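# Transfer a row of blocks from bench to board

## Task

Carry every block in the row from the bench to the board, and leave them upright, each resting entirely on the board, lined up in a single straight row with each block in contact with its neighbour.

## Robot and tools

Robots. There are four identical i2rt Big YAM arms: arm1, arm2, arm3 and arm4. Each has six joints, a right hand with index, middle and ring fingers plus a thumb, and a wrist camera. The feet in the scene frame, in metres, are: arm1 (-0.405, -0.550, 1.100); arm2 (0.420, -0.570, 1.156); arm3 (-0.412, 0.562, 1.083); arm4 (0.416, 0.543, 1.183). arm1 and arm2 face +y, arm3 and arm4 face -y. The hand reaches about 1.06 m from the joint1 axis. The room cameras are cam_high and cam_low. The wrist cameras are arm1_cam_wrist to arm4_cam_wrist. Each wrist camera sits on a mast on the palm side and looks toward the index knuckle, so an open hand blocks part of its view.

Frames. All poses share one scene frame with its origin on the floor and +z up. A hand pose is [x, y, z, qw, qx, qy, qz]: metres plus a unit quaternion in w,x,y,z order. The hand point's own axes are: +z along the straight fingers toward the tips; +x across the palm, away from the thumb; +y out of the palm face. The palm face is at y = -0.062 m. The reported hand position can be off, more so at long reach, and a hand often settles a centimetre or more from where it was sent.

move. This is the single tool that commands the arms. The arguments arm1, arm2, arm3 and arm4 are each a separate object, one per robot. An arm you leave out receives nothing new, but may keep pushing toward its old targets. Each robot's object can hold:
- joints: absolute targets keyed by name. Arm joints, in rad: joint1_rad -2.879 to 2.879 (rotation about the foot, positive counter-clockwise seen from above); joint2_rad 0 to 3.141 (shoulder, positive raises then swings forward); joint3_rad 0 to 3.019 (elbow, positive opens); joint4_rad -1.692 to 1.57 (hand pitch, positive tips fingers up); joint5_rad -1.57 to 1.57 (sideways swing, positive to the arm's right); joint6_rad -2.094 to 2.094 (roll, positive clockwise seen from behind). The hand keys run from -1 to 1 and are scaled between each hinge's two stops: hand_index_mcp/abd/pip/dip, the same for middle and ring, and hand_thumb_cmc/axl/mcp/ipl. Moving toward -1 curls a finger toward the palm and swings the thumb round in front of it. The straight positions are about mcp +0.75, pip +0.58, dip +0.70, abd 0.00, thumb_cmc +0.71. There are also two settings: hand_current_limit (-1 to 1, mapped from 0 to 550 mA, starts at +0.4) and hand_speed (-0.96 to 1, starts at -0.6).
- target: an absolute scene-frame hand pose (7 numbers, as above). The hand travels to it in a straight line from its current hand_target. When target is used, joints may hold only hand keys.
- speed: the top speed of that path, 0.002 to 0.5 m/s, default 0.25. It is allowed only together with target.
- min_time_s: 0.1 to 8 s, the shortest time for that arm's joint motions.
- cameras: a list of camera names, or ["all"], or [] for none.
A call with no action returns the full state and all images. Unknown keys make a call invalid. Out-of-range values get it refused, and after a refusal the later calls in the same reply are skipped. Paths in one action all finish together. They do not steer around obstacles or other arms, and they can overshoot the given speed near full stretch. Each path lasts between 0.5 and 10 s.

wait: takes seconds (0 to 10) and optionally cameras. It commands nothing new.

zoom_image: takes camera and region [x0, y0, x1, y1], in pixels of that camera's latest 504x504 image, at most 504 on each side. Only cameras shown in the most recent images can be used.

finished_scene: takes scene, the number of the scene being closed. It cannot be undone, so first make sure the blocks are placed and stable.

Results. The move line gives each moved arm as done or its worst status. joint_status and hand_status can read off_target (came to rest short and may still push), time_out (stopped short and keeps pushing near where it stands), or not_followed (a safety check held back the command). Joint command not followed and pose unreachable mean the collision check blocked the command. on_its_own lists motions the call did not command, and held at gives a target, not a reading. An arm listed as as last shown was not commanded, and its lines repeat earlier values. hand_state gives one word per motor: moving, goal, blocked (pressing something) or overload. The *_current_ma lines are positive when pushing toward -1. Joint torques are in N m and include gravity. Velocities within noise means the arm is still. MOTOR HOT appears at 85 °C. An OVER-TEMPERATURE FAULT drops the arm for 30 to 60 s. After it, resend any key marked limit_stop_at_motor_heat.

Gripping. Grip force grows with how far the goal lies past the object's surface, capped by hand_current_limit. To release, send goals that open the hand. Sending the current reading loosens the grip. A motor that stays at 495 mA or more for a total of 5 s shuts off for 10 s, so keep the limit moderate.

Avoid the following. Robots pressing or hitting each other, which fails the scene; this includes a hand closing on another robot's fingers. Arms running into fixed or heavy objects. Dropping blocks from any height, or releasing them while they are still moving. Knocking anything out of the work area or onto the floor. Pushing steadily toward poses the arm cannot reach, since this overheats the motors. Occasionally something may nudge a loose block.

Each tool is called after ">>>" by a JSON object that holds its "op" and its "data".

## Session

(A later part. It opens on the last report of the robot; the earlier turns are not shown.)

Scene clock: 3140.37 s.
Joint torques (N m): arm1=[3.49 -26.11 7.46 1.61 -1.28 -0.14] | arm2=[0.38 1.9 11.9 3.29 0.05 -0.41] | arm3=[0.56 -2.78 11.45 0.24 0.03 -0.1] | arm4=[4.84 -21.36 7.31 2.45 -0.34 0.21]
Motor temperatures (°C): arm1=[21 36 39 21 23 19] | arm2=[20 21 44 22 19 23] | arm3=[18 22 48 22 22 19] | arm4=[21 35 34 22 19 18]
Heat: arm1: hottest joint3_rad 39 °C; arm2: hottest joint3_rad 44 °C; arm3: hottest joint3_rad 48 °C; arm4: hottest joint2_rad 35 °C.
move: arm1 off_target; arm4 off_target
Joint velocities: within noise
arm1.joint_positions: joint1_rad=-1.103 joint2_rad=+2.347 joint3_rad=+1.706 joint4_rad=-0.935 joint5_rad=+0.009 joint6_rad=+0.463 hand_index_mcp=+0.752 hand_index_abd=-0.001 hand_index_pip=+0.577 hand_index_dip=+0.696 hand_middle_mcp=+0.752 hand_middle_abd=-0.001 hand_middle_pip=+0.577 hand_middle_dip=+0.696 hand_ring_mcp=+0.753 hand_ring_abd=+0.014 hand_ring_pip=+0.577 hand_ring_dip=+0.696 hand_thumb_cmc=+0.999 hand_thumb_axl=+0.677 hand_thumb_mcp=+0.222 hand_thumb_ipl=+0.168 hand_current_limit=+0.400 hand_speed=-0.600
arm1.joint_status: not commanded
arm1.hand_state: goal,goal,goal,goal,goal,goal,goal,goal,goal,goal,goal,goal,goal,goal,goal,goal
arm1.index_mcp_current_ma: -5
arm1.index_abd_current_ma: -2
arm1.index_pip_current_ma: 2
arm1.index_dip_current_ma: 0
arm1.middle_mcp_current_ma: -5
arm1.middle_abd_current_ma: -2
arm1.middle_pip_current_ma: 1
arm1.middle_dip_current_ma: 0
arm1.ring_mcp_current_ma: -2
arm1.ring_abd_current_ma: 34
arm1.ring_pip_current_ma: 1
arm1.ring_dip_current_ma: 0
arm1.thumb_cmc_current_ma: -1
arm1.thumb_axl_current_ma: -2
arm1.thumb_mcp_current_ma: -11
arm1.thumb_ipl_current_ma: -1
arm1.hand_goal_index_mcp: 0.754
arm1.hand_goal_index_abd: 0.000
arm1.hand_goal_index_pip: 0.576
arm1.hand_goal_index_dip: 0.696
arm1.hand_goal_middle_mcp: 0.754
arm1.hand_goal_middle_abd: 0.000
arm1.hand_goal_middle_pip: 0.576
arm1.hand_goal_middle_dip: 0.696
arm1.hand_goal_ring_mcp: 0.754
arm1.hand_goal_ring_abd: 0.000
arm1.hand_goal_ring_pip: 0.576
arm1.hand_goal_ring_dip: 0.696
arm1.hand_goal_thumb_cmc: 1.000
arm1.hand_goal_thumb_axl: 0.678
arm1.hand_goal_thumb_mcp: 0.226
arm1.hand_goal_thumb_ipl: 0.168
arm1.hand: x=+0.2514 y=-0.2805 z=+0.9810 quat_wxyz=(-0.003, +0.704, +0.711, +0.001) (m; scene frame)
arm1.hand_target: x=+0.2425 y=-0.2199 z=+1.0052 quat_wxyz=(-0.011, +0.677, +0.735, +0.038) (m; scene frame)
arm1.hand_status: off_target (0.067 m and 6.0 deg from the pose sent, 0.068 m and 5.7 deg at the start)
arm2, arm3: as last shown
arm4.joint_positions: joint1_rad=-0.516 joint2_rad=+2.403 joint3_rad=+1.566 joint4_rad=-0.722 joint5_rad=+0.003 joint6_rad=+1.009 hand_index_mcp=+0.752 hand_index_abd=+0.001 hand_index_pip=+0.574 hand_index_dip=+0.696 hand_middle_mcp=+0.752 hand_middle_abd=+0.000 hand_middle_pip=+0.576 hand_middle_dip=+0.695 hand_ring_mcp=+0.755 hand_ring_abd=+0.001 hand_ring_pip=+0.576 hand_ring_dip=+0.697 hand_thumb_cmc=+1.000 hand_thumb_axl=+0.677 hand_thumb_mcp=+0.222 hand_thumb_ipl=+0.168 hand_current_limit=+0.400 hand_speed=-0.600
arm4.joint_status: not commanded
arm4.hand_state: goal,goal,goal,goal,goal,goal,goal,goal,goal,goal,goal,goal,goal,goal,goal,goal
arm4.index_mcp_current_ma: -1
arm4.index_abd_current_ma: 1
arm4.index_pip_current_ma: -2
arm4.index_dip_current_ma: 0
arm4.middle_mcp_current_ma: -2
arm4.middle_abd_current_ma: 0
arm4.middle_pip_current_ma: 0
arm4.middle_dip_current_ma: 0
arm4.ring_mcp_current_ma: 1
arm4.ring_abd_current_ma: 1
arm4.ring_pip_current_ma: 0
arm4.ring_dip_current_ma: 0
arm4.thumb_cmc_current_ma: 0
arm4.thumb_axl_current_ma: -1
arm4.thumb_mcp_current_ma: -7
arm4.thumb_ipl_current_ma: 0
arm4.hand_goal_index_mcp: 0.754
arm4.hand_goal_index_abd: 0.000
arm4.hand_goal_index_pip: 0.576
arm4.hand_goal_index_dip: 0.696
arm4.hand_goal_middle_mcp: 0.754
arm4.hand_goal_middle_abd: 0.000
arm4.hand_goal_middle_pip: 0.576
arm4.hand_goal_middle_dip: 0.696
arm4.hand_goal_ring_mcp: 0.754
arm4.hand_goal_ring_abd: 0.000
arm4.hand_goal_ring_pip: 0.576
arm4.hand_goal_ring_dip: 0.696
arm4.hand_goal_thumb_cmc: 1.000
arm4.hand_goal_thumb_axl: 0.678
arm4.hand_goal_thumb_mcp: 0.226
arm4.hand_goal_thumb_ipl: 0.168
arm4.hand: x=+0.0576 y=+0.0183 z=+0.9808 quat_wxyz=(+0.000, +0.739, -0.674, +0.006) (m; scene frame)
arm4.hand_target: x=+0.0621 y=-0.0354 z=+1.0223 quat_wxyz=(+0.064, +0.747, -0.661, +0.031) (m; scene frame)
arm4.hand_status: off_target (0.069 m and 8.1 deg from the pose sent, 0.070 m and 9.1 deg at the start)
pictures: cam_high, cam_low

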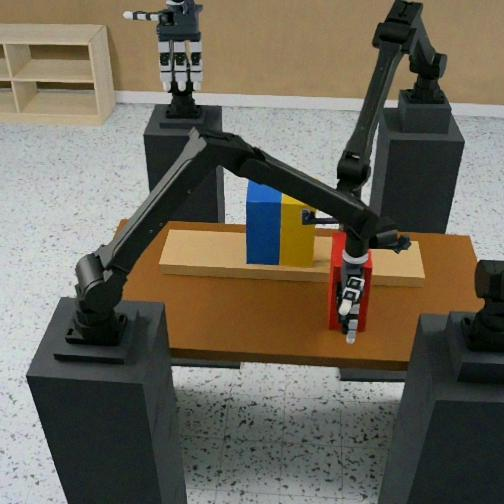

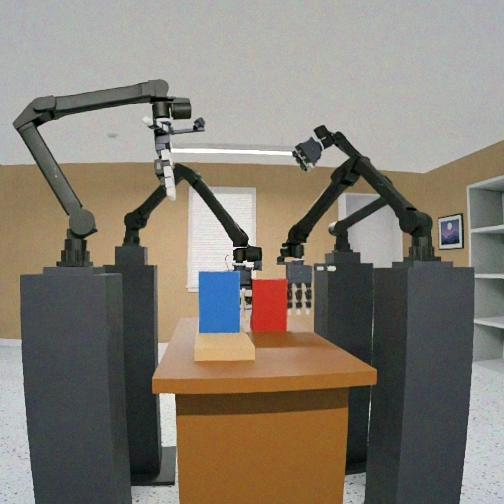

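>>> {"op": "move", "data": {"arm1": {"target": [0.2480, -0.2160, 1.030, -0.010, 0.678, 0.735, 0.039], "speed": 0.06}, "arm4": {"target": [0.0600, -0.0380, 1.048, 0.065, 0.748, -0.662, 0.030], "speed": 0.06}, "cameras": ["cam_high", "cam_low"]}}

>>> {"op": "zoom_image", "data": {"camera": "cam_high", "region": [220, 150, 400, 330]}}

>>> {"op": "zoom_image", "data": {"camera": "cam_low", "region": [190, 240, 310, 360]}}

Scene clock: 3148.17 s.
Joint torques (N m): arm1=[2.43 -27.52 9.51 0.87 -1.14 -0.13] | arm2=[0.32 1.96 11.9 3.29 0.05 -0.41] | arm3=[0.32 -2.73 11.44 0.16 0.04 -0.09] | arm4=[4.84 -23.3 8.05 0.98 -0.36 0.19]
Motor temperatures (°C): arm1=[21 36 38 21 23 19] | arm2=[20 21 44 22 19 23] | arm3=[18 22 48 22 22 19] | arm4=[21 35 34 22 19 18]
Heat: arm1: hottest joint3_rad 38 °C; arm2: hottest joint3_rad 44 °C; arm3: hottest joint3_rad 48 °C; arm4: hottest joint2_rad 35 °C.
move: arm1 off_target; arm4 off_target
Joint velocities: within noise
arm1.joint_positions: joint1_rad=-1.088 joint2_rad=+2.332 joint3_rad=+1.700 joint4_rad=-0.968 joint5_rad=+0.005 joint6_rad=+0.463 hand_index_mcp=+0.752 hand_index_abd=-0.001 hand_index_pip=+0.577 hand_index_dip=+0.696 hand_middle_mcp=+0.752 hand_middle_abd=-0.001 hand_middle_pip=+0.577 hand_middle_dip=+0.696 hand_ring_mcp=+0.755 hand_ring_abd=+0.017 hand_ring_pip=+0.577 hand_ring_dip=+0.696 hand_thumb_cmc=+0.999 hand_thumb_axl=+0.677 hand_thumb_mcp=+0.222 hand_thumb_ipl=+0.168 hand_current_limit=+0.400 hand_speed=-0.600
arm1.joint_status: not commanded
arm1.hand_state: goal,goal,goal,goal,goal,goal,goal,goal,goal,goal,goal,goal,goal,goal,goal,goal
arm1.index_mcp_current_ma: -5
arm1.index_abd_current_ma: -2
arm1.index_pip_current_ma: 2
arm1.index_dip_current_ma: 0
arm1.middle_mcp_current_ma: -5
arm1.middle_abd_current_ma: -2
arm1.middle_pip_current_ma: 1
arm1.middle_dip_current_ma: 0
arm1.ring_mcp_current_ma: 3
arm1.ring_abd_current_ma: 43
arm1.ring_pip_current_ma: 1
arm1.ring_dip_current_ma: 0
arm1.thumb_cmc_current_ma: -1
arm1.thumb_axl_current_ma: -2
arm1.thumb_mcp_current_ma: -11
arm1.thumb_ipl_current_ma: -1
arm1.hand_goal_index_mcp: 0.754
arm1.hand_goal_index_abd: 0.000
arm1.hand_goal_index_pip: 0.576
arm1.hand_goal_index_dip: 0.696
arm1.hand_goal_middle_mcp: 0.754
arm1.hand_goal_middle_abd: 0.000
arm1.hand_goal_middle_pip: 0.576
arm1.hand_goal_middle_dip: 0.696
arm1.hand_goal_ring_mcp: 0.754
arm1.hand_goal_ring_abd: 0.000
arm1.hand_goal_ring_pip: 0.576
arm1.hand_goal_ring_dip: 0.696
arm1.hand_goal_thumb_cmc: 1.000
arm1.hand_goal_thumb_axl: 0.678
arm1.hand_goal_thumb_mcp: 0.226
arm1.hand_goal_thumb_ipl: 0.168
arm1.hand: x=+0.2405 y=-0.2734 z=+0.9868 quat_wxyz=(-0.008, +0.698, +0.716, -0.010) (m; scene frame)
arm1.hand_target: x=+0.2450 y=-0.2175 z=+1.0306 quat_wxyz=(-0.011, +0.677, +0.735, +0.039) (m; scene frame)
arm1.hand_status: off_target (0.072 m and 6.4 deg from the pose sent, 0.081 m and 6.0 deg at the start)
arm2, arm3: as last shown
arm4.joint_positions: joint1_rad=-0.515 joint2_rad=+2.382 joint3_rad=+1.545 joint4_rad=-0.727 joint5_rad=+0.003 joint6_rad=+1.012 hand_index_mcp=+0.752 hand_index_abd=+0.001 hand_index_pip=+0.574 hand_index_dip=+0.696 hand_middle_mcp=+0.752 hand_middle_abd=+0.000 hand_middle_pip=+0.576 hand_middle_dip=+0.695 hand_ring_mcp=+0.755 hand_ring_abd=+0.001 hand_ring_pip=+0.576 hand_ring_dip=+0.697 hand_thumb_cmc=+1.000 hand_thumb_axl=+0.677 hand_thumb_mcp=+0.222 hand_thumb_ipl=+0.168 hand_current_limit=+0.400 hand_speed=-0.600
arm4.joint_status: not commanded
arm4.hand_state: goal,goal,goal,goal,goal,goal,goal,goal,goal,goal,goal,goal,goal,goal,goal,goal
arm4.index_mcp_current_ma: -1
arm4.index_abd_current_ma: 1
arm4.index_pip_current_ma: -2
arm4.index_dip_current_ma: 0
arm4.middle_mcp_current_ma: -2
arm4.middle_abd_current_ma: 0
arm4.middle_pip_current_ma: 0
arm4.middle_dip_current_ma: 0
arm4.ring_mcp_current_ma: 0
arm4.ring_abd_current_ma: 1
arm4.ring_pip_current_ma: 0
arm4.ring_dip_current_ma: 0
arm4.thumb_cmc_current_ma: 0
arm4.thumb_axl_current_ma: -1
arm4.thumb_mcp_current_ma: -7
arm4.thumb_ipl_current_ma: 0
arm4.hand_goal_index_mcp: 0.754
arm4.hand_goal_index_abd: 0.000
arm4.hand_goal_index_pip: 0.576
arm4.hand_goal_index_dip: 0.696
arm4.hand_goal_middle_mcp: 0.754
arm4.hand_goal_middle_abd: 0.000
arm4.hand_goal_middle_pip: 0.576
arm4.hand_goal_middle_dip: 0.696
arm4.hand_goal_ring_mcp: 0.754
arm4.hand_goal_ring_abd: 0.000
arm4.hand_goal_ring_pip: 0.576
arm4.hand_goal_ring_dip: 0.696
arm4.hand_goal_thumb_cmc: 1.000
arm4.hand_goal_thumb_axl: 0.678
arm4.hand_goal_thumb_mcp: 0.226
arm4.hand_goal_thumb_ipl: 0.168
arm4.hand: x=+0.0601 y=+0.0233 z=+0.9878 quat_wxyz=(-0.002, +0.738, -0.675, +0.005) (m; scene frame)
arm4.hand_target: x=+0.0622 y=-0.0344 z=+1.0491 quat_wxyz=(+0.064, +0.747, -0.661, +0.031) (m; scene frame)
arm4.hand_status: off_target (0.086 m and 8.4 deg from the pose sent, 0.088 m and 8.1 deg at the start)
pictures: cam_high, cam_low

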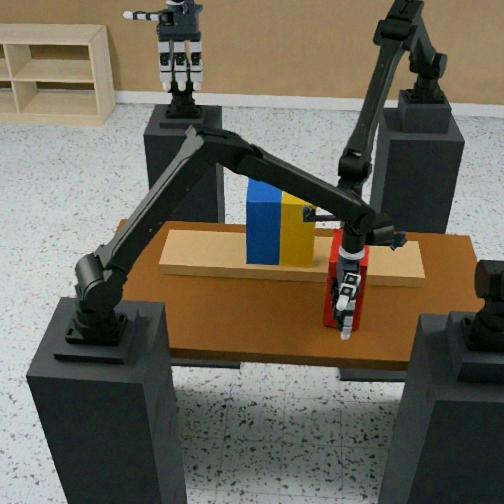

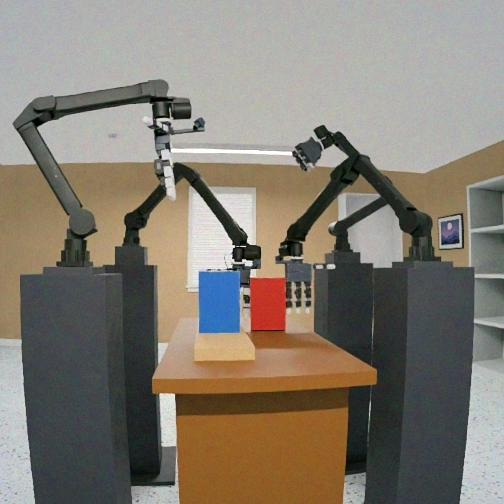

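Scaled by 2.800 from the camera's 504x504 image, which has a finer 720x720 frame.

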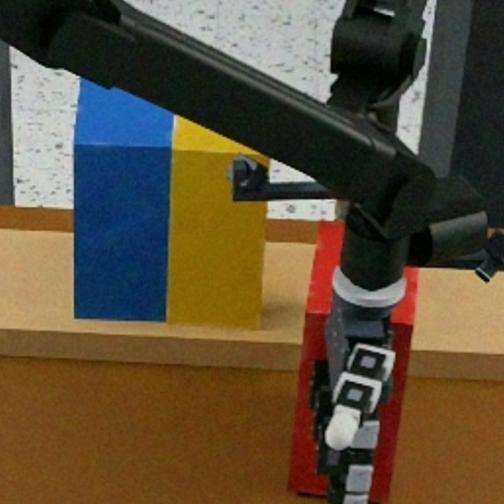

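Scaled by 4.200 from the camera's 504x504 image, which has a finer 720x720 frame.

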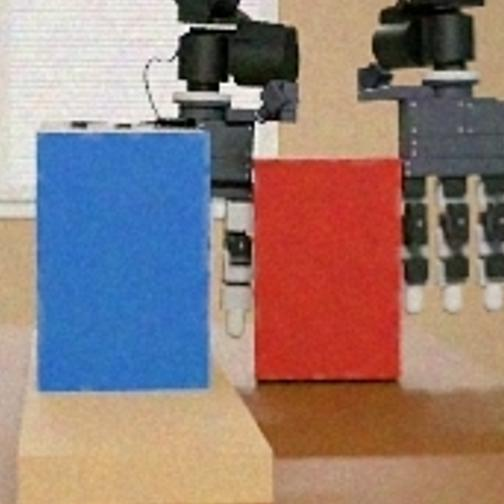

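>>> {"op": "move", "data": {"arm1": {"target": [0.2640, -0.2100, 1.055, -0.010, 0.678, 0.735, 0.039], "speed": 0.06}, "arm4": {"target": [0.0500, -0.0330, 1.078, 0.065, 0.748, -0.662, 0.030], "speed": 0.06}, "cameras": ["cam_high", "cam_low"]}}

>>> {"op": "zoom_image", "data": {"camera": "cam_high", "region": [220, 150, 400, 330]}}

>>> {"op": "zoom_image", "data": {"camera": "cam_low", "region": [190, 240, 310, 360]}}

Scene clock: 3157.50 s.
Joint torques (N m): arm1=[1.96 -26.34 12.82 0.8 -1.04 -0.16] | arm2=[0.32 1.96 11.92 3.29 0.05 -0.41] | arm3=[0.44 -2.55 11.45 0.23 0.03 -0.1] | arm4=[3.25 -23.59 8.68 1.07 -0.44 0.02]
Motor temperatures (°C): arm1=[21 36 38 21 23 19] | arm2=[20 21 44 22 19 23] | arm3=[18 22 48 22 22 19] | arm4=[21 36 34 22 19 18]
Heat: arm1: hottest joint3_rad 38 °C; arm2: hottest joint3_rad 44 °C; arm3: hottest joint3_rad 48 °C; arm4: hottest joint2_rad 36 °C.
move: arm1 off_target; arm4 off_target
Joint velocities: within noise
arm1.joint_positions: joint1_rad=-1.085 joint2_rad=+2.317 joint3_rad=+1.739 joint4_rad=-1.045 joint5_rad=+0.002 joint6_rad=+0.463 hand_index_mcp=+0.752 hand_index_abd=-0.001 hand_index_pip=+0.577 hand_index_dip=+0.696 hand_middle_mcp=+0.752 hand_middle_abd=-0.001 hand_middle_pip=+0.577 hand_middle_dip=+0.696 hand_ring_mcp=+0.753 hand_ring_abd=+0.009 hand_ring_pip=+0.577 hand_ring_dip=+0.696 hand_thumb_cmc=+0.999 hand_thumb_axl=+0.677 hand_thumb_mcp=+0.222 hand_thumb_ipl=+0.168 hand_current_limit=+0.400 hand_speed=-0.600
arm1.joint_status: not commanded
arm1.hand_state: goal,goal,goal,goal,goal,goal,goal,goal,goal,goal,goal,goal,goal,goal,goal,goal
arm1.index_mcp_current_ma: -5
arm1.index_abd_current_ma: -2
arm1.index_pip_current_ma: 2
arm1.index_dip_current_ma: 0
arm1.middle_mcp_current_ma: -5
arm1.middle_abd_current_ma: -2
arm1.middle_pip_current_ma: 1
arm1.middle_dip_current_ma: 0
arm1.ring_mcp_current_ma: -2
arm1.ring_abd_current_ma: 21
arm1.ring_pip_current_ma: 1
arm1.ring_dip_current_ma: 0
arm1.thumb_cmc_current_ma: -1
arm1.thumb_axl_current_ma: -2
arm1.thumb_mcp_current_ma: -11
arm1.thumb_ipl_current_ma: -1
arm1.hand_goal_index_mcp: 0.754
arm1.hand_goal_index_abd: 0.000
arm1.hand_goal_index_pip: 0.576
arm1.hand_goal_index_dip: 0.696
arm1.hand_goal_middle_mcp: 0.754
arm1.hand_goal_middle_abd: 0.000
arm1.hand_goal_middle_pip: 0.576
arm1.hand_goal_middle_dip: 0.696
arm1.hand_goal_ring_mcp: 0.754
arm1.hand_goal_ring_abd: 0.000
arm1.hand_goal_ring_pip: 0.576
arm1.hand_goal_ring_dip: 0.696
arm1.hand_goal_thumb_cmc: 1.000
arm1.hand_goal_thumb_axl: 0.678
arm1.hand_goal_thumb_mcp: 0.226
arm1.hand_goal_thumb_ipl: 0.168
arm1.hand: x=+0.2419 y=-0.2705 z=+1.0072 quat_wxyz=(-0.013, +0.697, +0.717, -0.020) (m; scene frame)
arm1.hand_target: x=+0.2586 y=-0.2122 z=+1.0574 quat_wxyz=(-0.011, +0.677, +0.735, +0.039) (m; scene frame)
arm1.hand_status: off_target (0.080 m and 7.4 deg from the pose sent, 0.096 m and 6.5 deg at the start)
arm2, arm3: as last shown
arm4.joint_positions: joint1_rad=-0.515 joint2_rad=+2.332 joint3_rad=+1.534 joint4_rad=-0.780 joint5_rad=+0.005 joint6_rad=+1.012 hand_index_mcp=+0.752 hand_index_abd=+0.001 hand_index_pip=+0.574 hand_index_dip=+0.696 hand_middle_mcp=+0.752 hand_middle_abd=+0.000 hand_middle_pip=+0.576 hand_middle_dip=+0.695 hand_ring_mcp=+0.754 hand_ring_abd=+0.004 hand_ring_pip=+0.576 hand_ring_dip=+0.697 hand_thumb_cmc=+1.000 hand_thumb_axl=+0.677 hand_thumb_mcp=+0.222 hand_thumb_ipl=+0.168 hand_current_limit=+0.400 hand_speed=-0.600
arm4.joint_status: not commanded
arm4.hand_state: goal,goal,goal,goal,goal,goal,goal,goal,goal,goal,goal,goal,goal,goal,goal,goal
arm4.index_mcp_current_ma: -1
arm4.index_abd_current_ma: 1
arm4.index_pip_current_ma: -2
arm4.index_dip_current_ma: 0
arm4.middle_mcp_current_ma: -2
arm4.middle_abd_current_ma: 0
arm4.middle_pip_current_ma: 0
arm4.middle_dip_current_ma: 0
arm4.ring_mcp_current_ma: 0
arm4.ring_abd_current_ma: 4
arm4.ring_pip_current_ma: 0
arm4.ring_dip_current_ma: 0
arm4.thumb_cmc_current_ma: 0
arm4.thumb_axl_current_ma: -1
arm4.thumb_mcp_current_ma: -7
arm4.thumb_ipl_current_ma: 0
arm4.hand_goal_index_mcp: 0.754
arm4.hand_goal_index_abd: 0.000
arm4.hand_goal_index_pip: 0.576
arm4.hand_goal_index_dip: 0.696
arm4.hand_goal_middle_mcp: 0.754
arm4.hand_goal_middle_abd: 0.000
arm4.hand_goal_middle_pip: 0.576
arm4.hand_goal_middle_dip: 0.696
arm4.hand_goal_ring_mcp: 0.754
arm4.hand_goal_ring_abd: 0.000
arm4.hand_goal_ring_pip: 0.576
arm4.hand_goal_ring_dip: 0.696
arm4.hand_goal_thumb_cmc: 1.000
arm4.hand_goal_thumb_axl: 0.678
arm4.hand_goal_thumb_mcp: 0.226
arm4.hand_goal_thumb_ipl: 0.168
arm4.hand: x=+0.0613 y=+0.0266 z=+1.0136 quat_wxyz=(-0.009, +0.738, -0.674, +0.002) (m; scene frame)
arm4.hand_target: x=+0.0524 y=-0.0288 z=+1.0799 quat_wxyz=(+0.065, +0.747, -0.661, +0.030) (m; scene frame)
arm4.hand_status: off_target (0.088 m and 9.2 deg from the pose sent, 0.107 m and 8.4 deg at the start)
pictures: cam_high, cam_low

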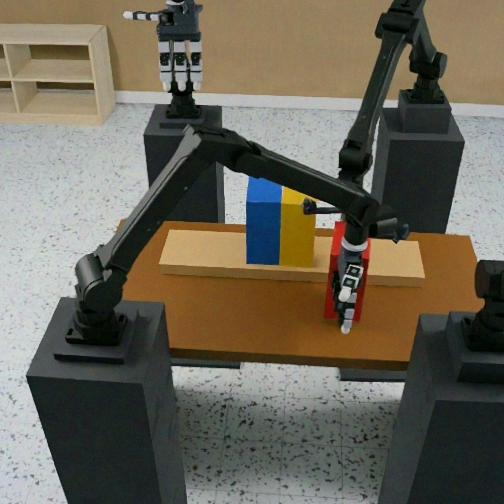

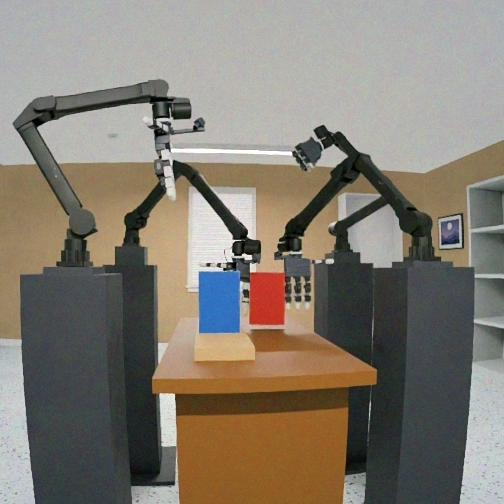

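Scaled by 2.800 from the camera's 504x504 image, which has a finer 720x720 frame.

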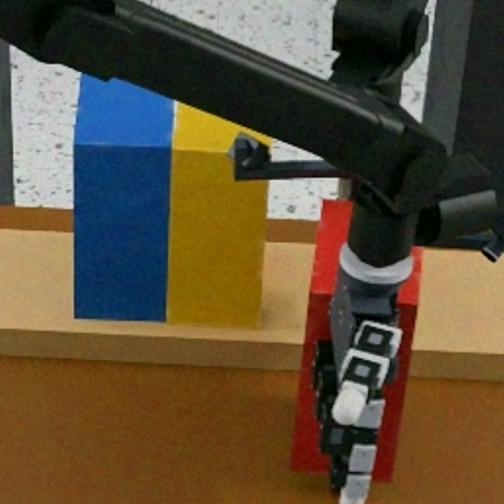

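Scaled by 4.200 from the camera's 504x504 image, which has a finer 720x720 frame.

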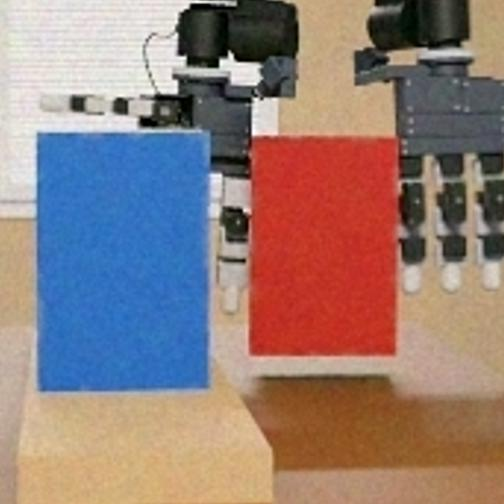

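>>> {"op": "move", "data": {"arm1": {"target": [0.2660, -0.2050, 1.100, -0.010, 0.678, 0.735, 0.039], "speed": 0.06}, "arm4": {"target": [0.0500, -0.0300, 1.118, 0.065, 0.748, -0.662, 0.030], "speed": 0.06}, "cameras": ["cam_high", "cam_low"]}}

>>> {"op": "zoom_image", "data": {"camera": "cam_high", "region": [220, 150, 400, 330]}}

>>> {"op": "zoom_image", "data": {"camera": "cam_low", "region": [190, 240, 310, 360]}}

Scene clock: 3171.27 s.
Joint torques (N m): arm1=[2.37 -26.46 13.44 0.81 -1.15 -0.11] | arm2=[0.38 1.96 11.9 3.29 0.05 -0.41] | arm3=[0.38 -2.73 11.45 0.25 0.02 -0.11] | arm4=[3.14 -22.53 9.74 1.36 -0.43 0.01]
Motor temperatures (°C): arm1=[21 38 39 21 23 19] | arm2=[20 21 44 22 19 23] | arm3=[18 22 48 22 22 19] | arm4=[21 38 34 22 19 18]
Heat: arm1: hottest joint3_rad 39 °C; arm2: hottest joint3_rad 44 °C; arm3: hottest joint3_rad 48 °C; arm4: hottest joint2_rad 38 °C.
move: arm1 off_target; arm4 off_target
Joint velocities: within noise
arm1.joint_positions: joint1_rad=-1.085 joint2_rad=+2.276 joint3_rad=+1.784 joint4_rad=-1.139 joint5_rad=+0.005 joint6_rad=+0.463 hand_index_mcp=+0.752 hand_index_abd=-0.001 hand_index_pip=+0.577 hand_index_dip=+0.696 hand_middle_mcp=+0.752 hand_middle_abd=-0.001 hand_middle_pip=+0.577 hand_middle_dip=+0.696 hand_ring_mcp=+0.753 hand_ring_abd=+0.007 hand_ring_pip=+0.577 hand_ring_dip=+0.696 hand_thumb_cmc=+0.999 hand_thumb_axl=+0.677 hand_thumb_mcp=+0.222 hand_thumb_ipl=+0.168 hand_current_limit=+0.400 hand_speed=-0.600
arm1.joint_status: not commanded
arm1.hand_state: goal,goal,goal,goal,goal,goal,goal,goal,goal,goal,goal,goal,goal,goal,goal,goal
arm1.index_mcp_current_ma: -5
arm1.index_abd_current_ma: -2
arm1.index_pip_current_ma: 2
arm1.index_dip_current_ma: 0
arm1.middle_mcp_current_ma: -5
arm1.middle_abd_current_ma: -2
arm1.middle_pip_current_ma: 1
arm1.middle_dip_current_ma: 0
arm1.ring_mcp_current_ma: -2
arm1.ring_abd_current_ma: 16
arm1.ring_pip_current_ma: 1
arm1.ring_dip_current_ma: 0
arm1.thumb_cmc_current_ma: -1
arm1.thumb_axl_current_ma: -2
arm1.thumb_mcp_current_ma: -11
arm1.thumb_ipl_current_ma: -1
arm1.hand_goal_index_mcp: 0.754
arm1.hand_goal_index_abd: 0.000
arm1.hand_goal_index_pip: 0.576
arm1.hand_goal_index_dip: 0.696
arm1.hand_goal_middle_mcp: 0.754
arm1.hand_goal_middle_abd: 0.000
arm1.hand_goal_middle_pip: 0.576
arm1.hand_goal_middle_dip: 0.696
arm1.hand_goal_ring_mcp: 0.754
arm1.hand_goal_ring_abd: 0.000
arm1.hand_goal_ring_pip: 0.576
arm1.hand_goal_ring_dip: 0.696
arm1.hand_goal_thumb_cmc: 1.000
arm1.hand_goal_thumb_axl: 0.678
arm1.hand_goal_thumb_mcp: 0.226
arm1.hand_goal_thumb_ipl: 0.168
arm1.hand: x=+0.2464 y=-0.2690 z=+1.0472 quat_wxyz=(-0.013, +0.697, +0.717, -0.025) (m; scene frame)
arm1.hand_target: x=+0.2598 y=-0.2078 z=+1.1020 quat_wxyz=(-0.012, +0.677, +0.735, +0.039) (m; scene frame)
arm1.hand_status: off_target (0.085 m and 7.9 deg from the pose sent, 0.116 m and 7.4 deg at the start)
arm2, arm3: as last shown
arm4.joint_positions: joint1_rad=-0.515 joint2_rad=+2.257 joint3_rad=+1.522 joint4_rad=-0.849 joint5_rad=+0.006 joint6_rad=+1.012 hand_index_mcp=+0.752 hand_index_abd=+0.001 hand_index_pip=+0.574 hand_index_dip=+0.696 hand_middle_mcp=+0.752 hand_middle_abd=+0.000 hand_middle_pip=+0.576 hand_middle_dip=+0.695 hand_ring_mcp=+0.754 hand_ring_abd=+0.003 hand_ring_pip=+0.576 hand_ring_dip=+0.697 hand_thumb_cmc=+1.000 hand_thumb_axl=+0.677 hand_thumb_mcp=+0.222 hand_thumb_ipl=+0.168 hand_current_limit=+0.400 hand_speed=-0.600
arm4.joint_status: not commanded
arm4.hand_state: goal,goal,goal,goal,goal,goal,goal,goal,goal,goal,goal,goal,goal,goal,goal,goal
arm4.index_mcp_current_ma: -1
arm4.index_abd_current_ma: 1
arm4.index_pip_current_ma: -2
arm4.index_dip_current_ma: 0
arm4.middle_mcp_current_ma: -2
arm4.middle_abd_current_ma: 0
arm4.middle_pip_current_ma: 0
arm4.middle_dip_current_ma: 0
arm4.ring_mcp_current_ma: 0
arm4.ring_abd_current_ma: 2
arm4.ring_pip_current_ma: 0
arm4.ring_dip_current_ma: 0
arm4.thumb_cmc_current_ma: 0
arm4.thumb_axl_current_ma: -1
arm4.thumb_mcp_current_ma: -7
arm4.thumb_ipl_current_ma: 0
arm4.hand_goal_index_mcp: 0.754
arm4.hand_goal_index_abd: 0.000
arm4.hand_goal_index_pip: 0.576
arm4.hand_goal_index_dip: 0.696
arm4.hand_goal_middle_mcp: 0.754
arm4.hand_goal_middle_abd: 0.000
arm4.hand_goal_middle_pip: 0.576
arm4.hand_goal_middle_dip: 0.696
arm4.hand_goal_ring_mcp: 0.754
arm4.hand_goal_ring_abd: 0.000
arm4.hand_goal_ring_pip: 0.576
arm4.hand_goal_ring_dip: 0.696
arm4.hand_goal_thumb_cmc: 1.000
arm4.hand_goal_thumb_axl: 0.678
arm4.hand_goal_thumb_mcp: 0.226
arm4.hand_goal_thumb_ipl: 0.168
arm4.hand: x=+0.0617 y=+0.0291 z=+1.0532 quat_wxyz=(-0.012, +0.738, -0.674, +0.001) (m; scene frame)
arm4.hand_target: x=+0.0526 y=-0.0253 z=+1.1203 quat_wxyz=(+0.065, +0.747, -0.661, +0.030) (m; scene frame)
arm4.hand_status: off_target (0.088 m and 9.6 deg from the pose sent, 0.119 m and 9.2 deg at the start)
pictures: cam_high, cam_low

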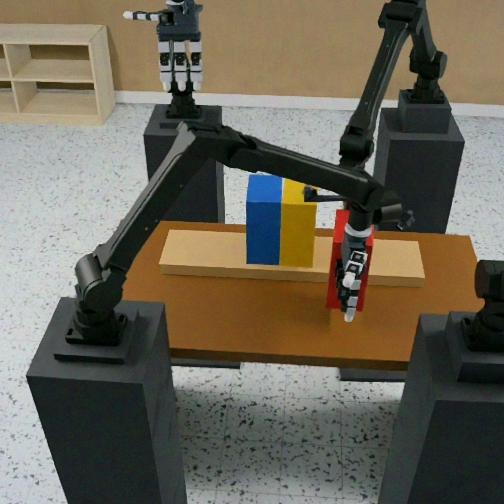

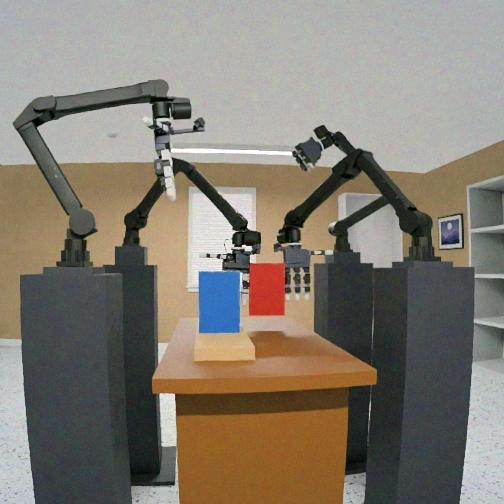

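Scaled by 2.800 from the camera's 504x504 image, which has a finer 720x720 frame.

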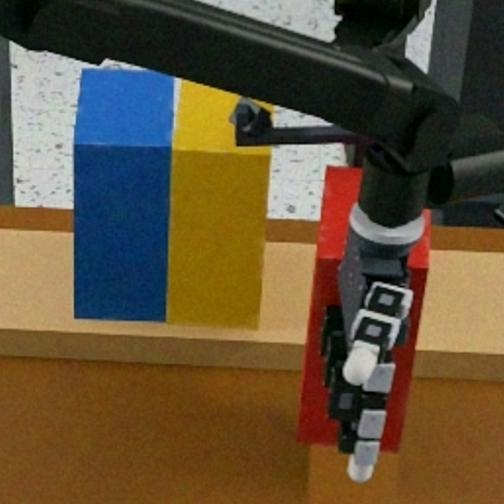

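Scaled by 4.200 from the camera's 504x504 image, which has a finer 720x720 frame.

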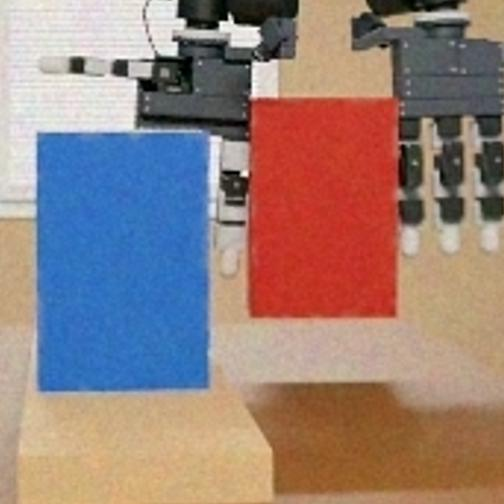

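>>> {"op": "move", "data": {"arm1": {"target":[0.2598,-0.133,1.112,-0.012,0.677,0.735,0.039],"speed":0.055}, "arm4": {"target":[0.0526,0.050,1.128,0.065,0.747,-0.661,0.030],"speed":0.055}, "cameras": ["cam_high","cam_low"]}}

Scene clock: 3204.57 s.
Joint torques (N m): arm1=[2.61 -24 14.45 0.95 -0.98 -0.08] | arm2=[0.38 1.96 11.9 3.29 0.05 -0.41] | arm3=[0.09 -2.9 11.47 0.28 0.02 -0.08] | arm4=[3.14 -19.31 8.2 2.54 -0.55 -0.01]
Motor temperatures (°C): arm1=[21 36 42 21 24 19] | arm2=[20 21 44 22 19 23] | arm3=[18 22 48 22 22 19] | arm4=[21 39 35 22 19 18]
Heat: arm1: hottest joint3_rad 42 °C; arm2: hottest joint3_rad 44 °C; arm3: hottest joint3_rad 48 °C; arm4: hottest joint2_rad 39 °C.
move: arm1 off_target; arm4 off_target
Joint velocities: within noise
arm1.joint_positions: joint1_rad=-0.997 joint2_rad=+2.326 joint3_rad=+1.977 joint4_rad=-1.245 joint5_rad=+0.003 joint6_rad=+0.549 hand_index_mcp=+0.752 hand_index_abd=-0.001 hand_index_pip=+0.577 hand_index_dip=+0.696 hand_middle_mcp=+0.752 hand_middle_abd=-0.001 hand_middle_pip=+0.577 hand_middle_dip=+0.696 hand_ring_mcp=+0.757 hand_ring_abd=+0.019 hand_ring_pip=+0.577 hand_ring_dip=+0.696 hand_thumb_cmc=+0.999 hand_thumb_axl=+0.677 hand_thumb_mcp=+0.222 hand_thumb_ipl=+0.168 hand_current_limit=+0.400 hand_speed=-0.600
arm1.joint_status: not commanded
arm1.hand_state: goal,goal,goal,goal,goal,goal,goal,goal,goal,goal,goal,goal,goal,goal,goal,goal
arm1.index_mcp_current_ma: -5
arm1.index_abd_current_ma: -2
arm1.index_pip_current_ma: 2
arm1.index_dip_current_ma: 0
arm1.middle_mcp_current_ma: -5
arm1.middle_abd_current_ma: -2
arm1.middle_pip_current_ma: 1
arm1.middle_dip_current_ma: 0
arm1.ring_mcp_current_ma: 6
arm1.ring_abd_current_ma: 49
arm1.ring_pip_current_ma: 1
arm1.ring_dip_current_ma: 0
arm1.thumb_cmc_current_ma: -1
arm1.thumb_axl_current_ma: -2
arm1.thumb_mcp_current_ma: -11
arm1.thumb_ipl_current_ma: -1
arm1.hand_goal_index_mcp: 0.754
arm1.hand_goal_index_abd: 0.000
arm1.hand_goal_index_pip: 0.576
arm1.hand_goal_index_dip: 0.696
arm1.hand_goal_middle_mcp: 0.754
arm1.hand_goal_middle_abd: 0.000
arm1.hand_goal_middle_pip: 0.576
arm1.hand_goal_middle_dip: 0.696
arm1.hand_goal_ring_mcp: 0.754
arm1.hand_goal_ring_abd: 0.000
arm1.hand_goal_ring_pip: 0.576
arm1.hand_goal_ring_dip: 0.696
arm1.hand_goal_thumb_cmc: 1.000
arm1.hand_goal_thumb_axl: 0.678
arm1.hand_goal_thumb_mcp: 0.226
arm1.hand_goal_thumb_ipl: 0.168
arm1.hand: x=+0.2541 y=-0.1971 z=+1.0850 quat_wxyz=(-0.007, +0.697, +0.717, -0.007) (m; scene frame)
arm1.hand_target: x=+0.2542 y=-0.1357 z=+1.1138 quat_wxyz=(-0.013, +0.676, +0.736, +0.039) (m; scene frame)
arm1.hand_status: off_target (0.070 m and 6.1 deg from the pose sent, 0.151 m and 7.9 deg at the start)
arm2, arm3: as last shown
arm4.joint_positions: joint1_rad=-0.568 joint2_rad=+2.077 joint3_rad=+1.274 joint4_rad=-0.785 joint5_rad=+0.000 joint6_rad=+0.956 hand_index_mcp=+0.752 hand_index_abd=+0.001 hand_index_pip=+0.574 hand_index_dip=+0.696 hand_middle_mcp=+0.752 hand_middle_abd=+0.000 hand_middle_pip=+0.576 hand_middle_dip=+0.695 hand_ring_mcp=+0.754 hand_ring_abd=+0.003 hand_ring_pip=+0.576 hand_ring_dip=+0.697 hand_thumb_cmc=+1.000 hand_thumb_axl=+0.677 hand_thumb_mcp=+0.222 hand_thumb_ipl=+0.168 hand_current_limit=+0.400 hand_speed=-0.600
arm4.joint_status: not commanded
arm4.hand_state: goal,goal,goal,goal,goal,goal,goal,goal,goal,goal,goal,goal,goal,goal,goal,goal
arm4.index_mcp_current_ma: -1
arm4.index_abd_current_ma: 1
arm4.index_pip_current_ma: -2
arm4.index_dip_current_ma: 0
arm4.middle_mcp_current_ma: -2
arm4.middle_abd_current_ma: 0
arm4.middle_pip_current_ma: 0
arm4.middle_dip_current_ma: 0
arm4.ring_mcp_current_ma: 0
arm4.ring_abd_current_ma: 2
arm4.ring_pip_current_ma: 0
arm4.ring_dip_current_ma: 0
arm4.thumb_cmc_current_ma: 0
arm4.thumb_axl_current_ma: -1
arm4.thumb_mcp_current_ma: -7
arm4.thumb_ipl_current_ma: 0
arm4.hand_goal_index_mcp: 0.754
arm4.hand_goal_index_abd: 0.000
arm4.hand_goal_index_pip: 0.576
arm4.hand_goal_index_dip: 0.696
arm4.hand_goal_middle_mcp: 0.754
arm4.hand_goal_middle_abd: 0.000
arm4.hand_goal_middle_pip: 0.576
arm4.hand_goal_middle_dip: 0.696
arm4.hand_goal_ring_mcp: 0.754
arm4.hand_goal_ring_abd: 0.000
arm4.hand_goal_ring_pip: 0.576
arm4.hand_goal_ring_dip: 0.696
arm4.hand_goal_thumb_cmc: 1.000
arm4.hand_goal_thumb_axl: 0.678
arm4.hand_goal_thumb_mcp: 0.226
arm4.hand_goal_thumb_ipl: 0.168
arm4.hand: x=+0.0683 y=+0.1026 z=+1.0825 quat_wxyz=(-0.014, +0.739, -0.673, +0.003) (m; scene frame)
arm4.hand_target: x=+0.0548 y=+0.0533 z=+1.1311 quat_wxyz=(+0.064, +0.747, -0.661, +0.030) (m; scene frame)
arm4.hand_status: off_target (0.071 m and 9.7 deg from the pose sent, 0.078 m and 9.6 deg at the start)
pictures: cam_high, cam_low

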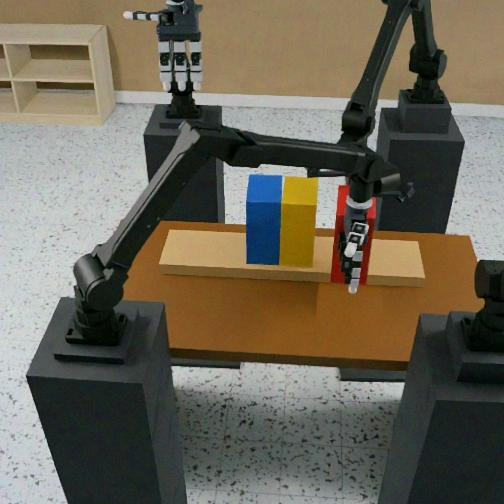

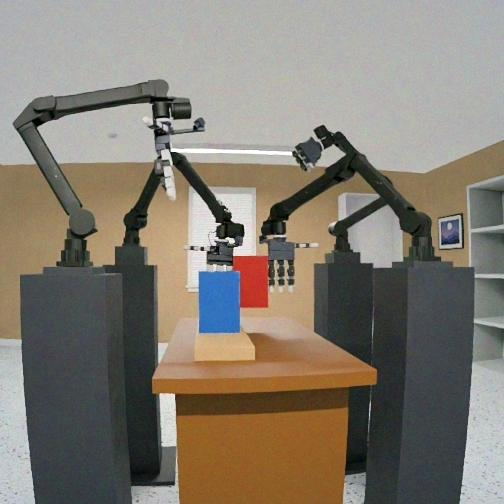

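>>> {"op": "move", "data": {"arm1": {"target":[0.2540,-0.060,1.105,-0.012,0.677,0.735,0.039],"speed":0.055}, "arm4": {"target":[0.0500,0.124,1.115,0.065,0.747,-0.661,0.030],"speed":0.055}, "cameras": ["cam_high","cam_low"]}}

>>> {"op": "zoom_image", "data": {"camera": "cam_high", "region": [220, 150, 420, 310]}}

>>> {"op": "zoom_image", "data": {"camera": "cam_low", "region": [170, 240, 290, 360]}}

Scene clock: 3212.23 s.
Joint torques (N m): arm1=[2.61 -25.7 14.63 1.09 -0.85 -0.07] | arm2=[0.38 1.9 11.9 3.29 0.05 -0.41] | arm3=[0.56 -2.61 11.45 0.35 0.02 -0.09] | arm4=[2.49 -17.44 7.62 2.54 -0.68 -0.06]
Motor temperatures (°C): arm1=[21 37 43 21 24 19] | arm2=[20 21 44 22 19 23] | arm3=[18 22 48 22 22 19] | arm4=[21 37 34 22 19 18]
Heat: arm1: hottest joint3_rad 43 °C; arm2: hottest joint3_rad 44 °C; arm3: hottest joint3_rad 48 °C; arm4: hottest joint2_rad 37 °C.
move: arm1 off_target; arm4 off_target
Joint velocities: within noise
arm1.joint_positions: joint1_rad=-0.915 joint2_rad=+2.479 joint3_rad=+2.248 joint4_rad=-1.359 joint5_rad=+0.005 joint6_rad=+0.631 hand_index_mcp=+0.752 hand_index_abd=-0.001 hand_index_pip=+0.577 hand_index_dip=+0.696 hand_middle_mcp=+0.752 hand_middle_abd=-0.001 hand_middle_pip=+0.577 hand_middle_dip=+0.696 hand_ring_mcp=+0.756 hand_ring_abd=+0.016 hand_ring_pip=+0.577 hand_ring_dip=+0.696 hand_thumb_cmc=+0.999 hand_thumb_axl=+0.677 hand_thumb_mcp=+0.222 hand_thumb_ipl=+0.168 hand_current_limit=+0.400 hand_speed=-0.600
arm1.joint_status: not commanded
arm1.hand_state: goal,goal,goal,goal,goal,goal,goal,goal,goal,goal,goal,goal,goal,goal,goal,goal
arm1.index_mcp_current_ma: -5
arm1.index_abd_current_ma: -2
arm1.index_pip_current_ma: 2
arm1.index_dip_current_ma: 0
arm1.middle_mcp_current_ma: -5
arm1.middle_abd_current_ma: -2
arm1.middle_pip_current_ma: 1
arm1.middle_dip_current_ma: 0
arm1.ring_mcp_current_ma: 5
arm1.ring_abd_current_ma: 40
arm1.ring_pip_current_ma: 1
arm1.ring_dip_current_ma: 0
arm1.thumb_cmc_current_ma: -1
arm1.thumb_axl_current_ma: -2
arm1.thumb_mcp_current_ma: -11
arm1.thumb_ipl_current_ma: -1
arm1.hand_goal_index_mcp: 0.754
arm1.hand_goal_index_abd: 0.000
arm1.hand_goal_index_pip: 0.576
arm1.hand_goal_index_dip: 0.696
arm1.hand_goal_middle_mcp: 0.754
arm1.hand_goal_middle_abd: 0.000
arm1.hand_goal_middle_pip: 0.576
arm1.hand_goal_middle_dip: 0.696
arm1.hand_goal_ring_mcp: 0.754
arm1.hand_goal_ring_abd: 0.000
arm1.hand_goal_ring_pip: 0.576
arm1.hand_goal_ring_dip: 0.696
arm1.hand_goal_thumb_cmc: 1.000
arm1.hand_goal_thumb_axl: 0.678
arm1.hand_goal_thumb_mcp: 0.226
arm1.hand_goal_thumb_ipl: 0.168
arm1.hand: x=+0.2575 y=-0.1238 z=+1.0801 quat_wxyz=(-0.005, +0.697, +0.717, -0.005) (m; scene frame)
arm1.hand_target: x=+0.2486 y=-0.0633 z=+1.1067 quat_wxyz=(-0.013, +0.676, +0.736, +0.040) (m; scene frame)
arm1.hand_status: off_target (0.069 m and 5.9 deg from the pose sent, 0.139 m and 6.1 deg at the start)
arm2, arm3: as last shown
arm4.joint_positions: joint1_rad=-0.647 joint2_rad=+1.984 joint3_rad=+1.062 joint4_rad=-0.666 joint5_rad=-0.008 joint6_rad=+0.878 hand_index_mcp=+0.752 hand_index_abd=+0.001 hand_index_pip=+0.574 hand_index_dip=+0.696 hand_middle_mcp=+0.752 hand_middle_abd=+0.000 hand_middle_pip=+0.576 hand_middle_dip=+0.695 hand_ring_mcp=+0.754 hand_ring_abd=+0.003 hand_ring_pip=+0.576 hand_ring_dip=+0.697 hand_thumb_cmc=+1.000 hand_thumb_axl=+0.677 hand_thumb_mcp=+0.222 hand_thumb_ipl=+0.168 hand_current_limit=+0.400 hand_speed=-0.600
arm4.joint_status: not commanded
arm4.hand_state: goal,goal,goal,goal,goal,goal,goal,goal,goal,goal,goal,goal,goal,goal,goal,goal
arm4.index_mcp_current_ma: -1
arm4.index_abd_current_ma: 1
arm4.index_pip_current_ma: -2
arm4.index_dip_current_ma: 0
arm4.middle_mcp_current_ma: -2
arm4.middle_abd_current_ma: 0
arm4.middle_pip_current_ma: 0
arm4.middle_dip_current_ma: 0
arm4.ring_mcp_current_ma: 0
arm4.ring_abd_current_ma: 2
arm4.ring_pip_current_ma: 0
arm4.ring_dip_current_ma: 0
arm4.thumb_cmc_current_ma: 0
arm4.thumb_axl_current_ma: -1
arm4.thumb_mcp_current_ma: -7
arm4.thumb_ipl_current_ma: 0
arm4.hand_goal_index_mcp: 0.754
arm4.hand_goal_index_abd: 0.000
arm4.hand_goal_index_pip: 0.576
arm4.hand_goal_index_dip: 0.696
arm4.hand_goal_middle_mcp: 0.754
arm4.hand_goal_middle_abd: 0.000
arm4.hand_goal_middle_pip: 0.576
arm4.hand_goal_middle_dip: 0.696
arm4.hand_goal_ring_mcp: 0.754
arm4.hand_goal_ring_abd: 0.000
arm4.hand_goal_ring_pip: 0.576
arm4.hand_goal_ring_dip: 0.696
arm4.hand_goal_thumb_cmc: 1.000
arm4.hand_goal_thumb_axl: 0.678
arm4.hand_goal_thumb_mcp: 0.226
arm4.hand_goal_thumb_ipl: 0.168
arm4.hand: x=+0.0706 y=+0.1760 z=+1.0737 quat_wxyz=(-0.015, +0.739, -0.674, +0.008) (m; scene frame)
arm4.hand_target: x=+0.0520 y=+0.1268 z=+1.1182 quat_wxyz=(+0.064, +0.747, -0.661, +0.030) (m; scene frame)
arm4.hand_status: off_target (0.070 m and 9.6 deg from the pose sent, 0.043 m and 9.7 deg at the start)
pictures: cam_high, cam_low

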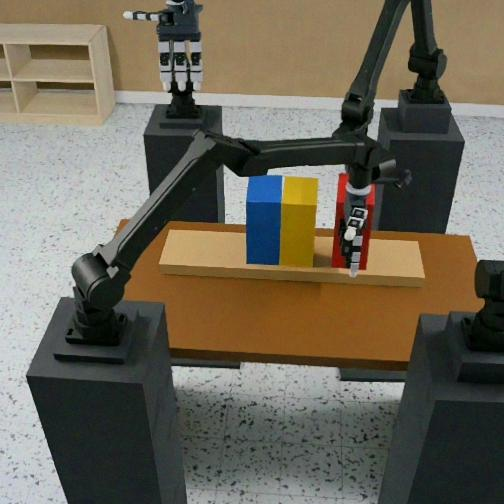

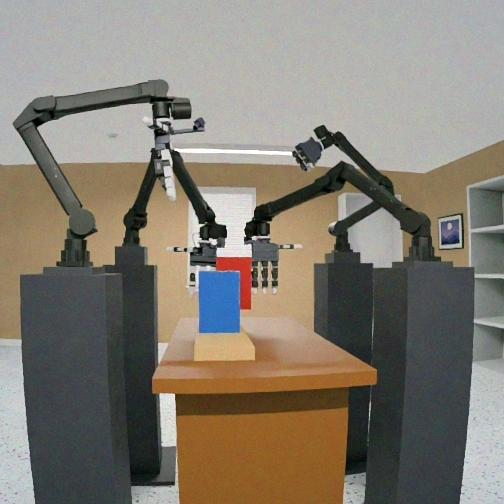

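Scaled by 2.520 from the camera's 504x504 image, which has a finer 720x720 frame.

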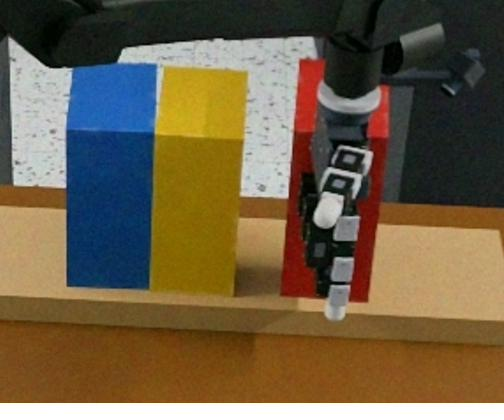

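Scaled by 4.200 from the camera's 504x504 image, which has a finer 720x720 frame.

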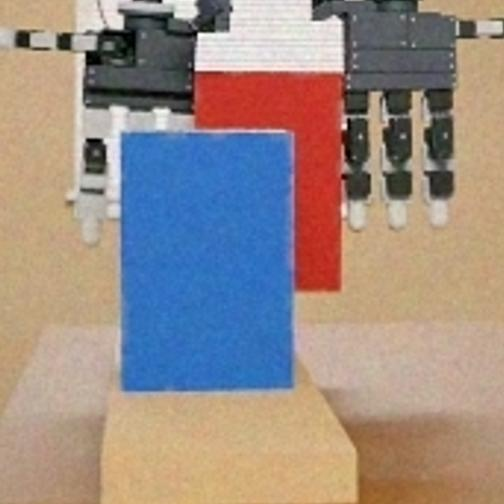

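>>> {"op": "move", "data": {"arm1": {"target":[0.2180,0.008,1.105,-0.012,0.677,0.735,0.039],"speed":0.055}, "arm4": {"target":[0.0210,0.192,1.110,0.065,0.747,-0.661,0.030],"speed":0.055}, "cameras": ["cam_high","cam_low"]}}

>>> {"op": "zoom_image", "data": {"camera": "cam_high", "region": [220, 150, 420, 310]}}

>>> {"op": "zoom_image", "data": {"camera": "cam_low", "region": [170, 240, 290, 360]}}

Scene clock: 3235.30 s.
Joint torques (N m): arm1=[2.67 -26.52 14.93 1.39 -0.81 -0.07] | arm2=[0.38 1.9 11.92 3.29 0.05 -0.41] | arm3=[0.56 -2.67 11.45 0.2 0.03 -0.11] | arm4=[3.19 -16.56 7.08 2.48 -0.88 -0.03]
Motor temperatures (°C): arm1=[21 38 41 21 23 19] | arm2=[20 21 44 22 19 23] | arm3=[18 22 48 22 22 19] | arm4=[21 35 34 22 20 18]
Heat: arm1: hottest joint3_rad 41 °C; arm2: hottest joint3_rad 44 °C; arm3: hottest joint3_rad 48 °C; arm4: hottest joint2_rad 35 °C.
move: arm1 off_target; arm4 off_target
Joint velocities: within noise
arm1.joint_positions: joint1_rad=-0.818 joint2_rad=+2.581 joint3_rad=+2.444 joint4_rad=-1.457 joint5_rad=+0.010 joint6_rad=+0.726 hand_index_mcp=+0.752 hand_index_abd=-0.001 hand_index_pip=+0.577 hand_index_dip=+0.696 hand_middle_mcp=+0.752 hand_middle_abd=-0.001 hand_middle_pip=+0.577 hand_middle_dip=+0.696 hand_ring_mcp=+0.753 hand_ring_abd=+0.009 hand_ring_pip=+0.577 hand_ring_dip=+0.696 hand_thumb_cmc=+0.999 hand_thumb_axl=+0.677 hand_thumb_mcp=+0.222 hand_thumb_ipl=+0.168 hand_current_limit=+0.400 hand_speed=-0.600
arm1.joint_status: not commanded
arm1.hand_state: goal,goal,goal,goal,goal,goal,goal,goal,goal,goal,goal,goal,goal,goal,goal,goal
arm1.index_mcp_current_ma: -5
arm1.index_abd_current_ma: -2
arm1.index_pip_current_ma: 2
arm1.index_dip_current_ma: 0
arm1.middle_mcp_current_ma: -5
arm1.middle_abd_current_ma: -2
arm1.middle_pip_current_ma: 1
arm1.middle_dip_current_ma: 0
arm1.ring_mcp_current_ma: -2
arm1.ring_abd_current_ma: 22
arm1.ring_pip_current_ma: 1
arm1.ring_dip_current_ma: 0
arm1.thumb_cmc_current_ma: -1
arm1.thumb_axl_current_ma: -2
arm1.thumb_mcp_current_ma: -11
arm1.thumb_ipl_current_ma: -1
arm1.hand_goal_index_mcp: 0.754
arm1.hand_goal_index_abd: 0.000
arm1.hand_goal_index_pip: 0.576
arm1.hand_goal_index_dip: 0.696
arm1.hand_goal_middle_mcp: 0.754
arm1.hand_goal_middle_abd: 0.000
arm1.hand_goal_middle_pip: 0.576
arm1.hand_goal_middle_dip: 0.696
arm1.hand_goal_ring_mcp: 0.754
arm1.hand_goal_ring_abd: 0.000
arm1.hand_goal_ring_pip: 0.576
arm1.hand_goal_ring_dip: 0.696
arm1.hand_goal_thumb_cmc: 1.000
arm1.hand_goal_thumb_axl: 0.678
arm1.hand_goal_thumb_mcp: 0.226
arm1.hand_goal_thumb_ipl: 0.168
arm1.hand: x=+0.2283 y=-0.0551 z=+1.0814 quat_wxyz=(-0.002, +0.696, +0.718, -0.007) (m; scene frame)
arm1.hand_target: x=+0.2128 y=+0.0041 z=+1.1069 quat_wxyz=(-0.013, +0.676, +0.736, +0.040) (m; scene frame)
arm1.hand_status: off_target (0.068 m and 6.1 deg from the pose sent, 0.140 m and 5.9 deg at the start)
arm2, arm3: as last shown
arm4.joint_positions: joint1_rad=-0.789 joint2_rad=+1.927 joint3_rad=+0.944 joint4_rad=-0.614 joint5_rad=-0.021 joint6_rad=+0.742 hand_index_mcp=+0.752 hand_index_abd=+0.001 hand_index_pip=+0.574 hand_index_dip=+0.696 hand_middle_mcp=+0.752 hand_middle_abd=+0.000 hand_middle_pip=+0.576 hand_middle_dip=+0.695 hand_ring_mcp=+0.752 hand_ring_abd=+0.005 hand_ring_pip=+0.576 hand_ring_dip=+0.697 hand_thumb_cmc=+1.000 hand_thumb_axl=+0.677 hand_thumb_mcp=+0.222 hand_thumb_ipl=+0.168 hand_current_limit=+0.400 hand_speed=-0.600
arm4.joint_status: not commanded
arm4.hand_state: goal,goal,goal,goal,goal,goal,goal,goal,goal,goal,goal,goal,goal,goal,goal,goal
arm4.index_mcp_current_ma: -1
arm4.index_abd_current_ma: 1
arm4.index_pip_current_ma: -2
arm4.index_dip_current_ma: 0
arm4.middle_mcp_current_ma: -2
arm4.middle_abd_current_ma: 0
arm4.middle_pip_current_ma: 0
arm4.middle_dip_current_ma: 0
arm4.ring_mcp_current_ma: -2
arm4.ring_abd_current_ma: 5
arm4.ring_pip_current_ma: 0
arm4.ring_dip_current_ma: 0
arm4.thumb_cmc_current_ma: 0
arm4.thumb_axl_current_ma: -1
arm4.thumb_mcp_current_ma: -7
arm4.thumb_ipl_current_ma: 0
arm4.hand_goal_index_mcp: 0.754
arm4.hand_goal_index_abd: 0.000
arm4.hand_goal_index_pip: 0.576
arm4.hand_goal_index_dip: 0.696
arm4.hand_goal_middle_mcp: 0.754
arm4.hand_goal_middle_abd: 0.000
arm4.hand_goal_middle_pip: 0.576
arm4.hand_goal_middle_dip: 0.696
arm4.hand_goal_ring_mcp: 0.754
arm4.hand_goal_ring_abd: 0.000
arm4.hand_goal_ring_pip: 0.576
arm4.hand_goal_ring_dip: 0.696
arm4.hand_goal_thumb_cmc: 1.000
arm4.hand_goal_thumb_axl: 0.678
arm4.hand_goal_thumb_mcp: 0.226
arm4.hand_goal_thumb_ipl: 0.168
arm4.hand: x=+0.0477 y=+0.2451 z=+1.0700 quat_wxyz=(-0.019, +0.737, -0.676, +0.016) (m; scene frame)
arm4.hand_target: x=+0.0235 y=+0.1947 z=+1.1132 quat_wxyz=(+0.064, +0.748, -0.660, +0.030) (m; scene frame)
arm4.hand_status: off_target (0.072 m and 10.0 deg from the pose sent, 0.064 m and 9.6 deg at the start)
pictures: cam_high, cam_low

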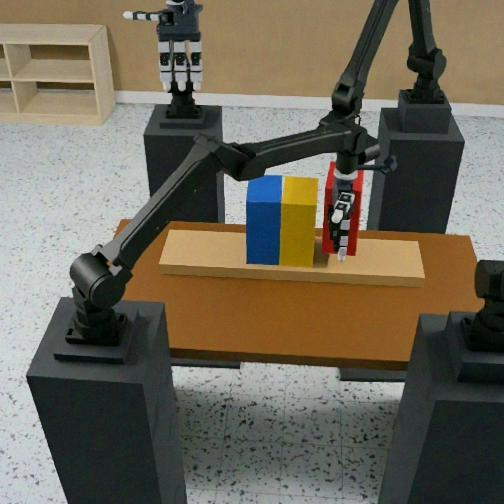

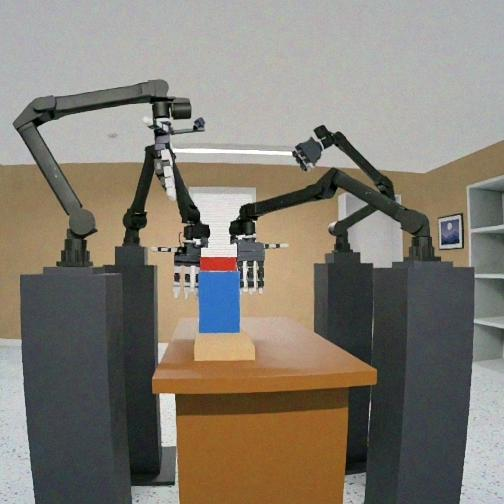

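Scaled by 2.520 from the camera's 504x504 image, which has a finer 720x720 frame.

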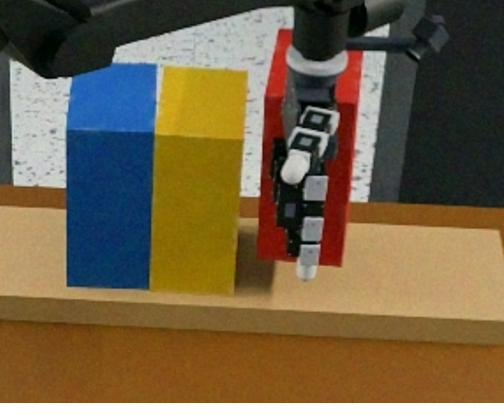

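Scaled by 4.200 from the camera's 504x504 image, which has a finer 720x720 frame.

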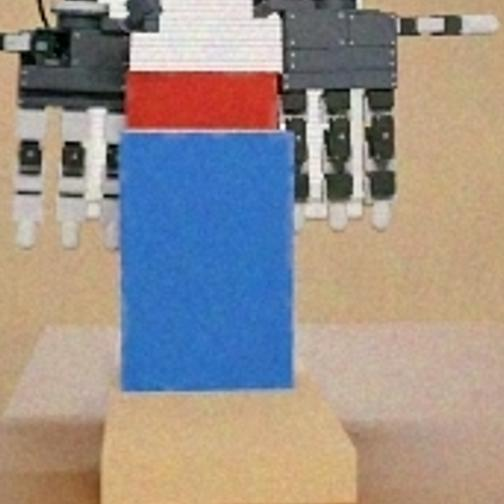

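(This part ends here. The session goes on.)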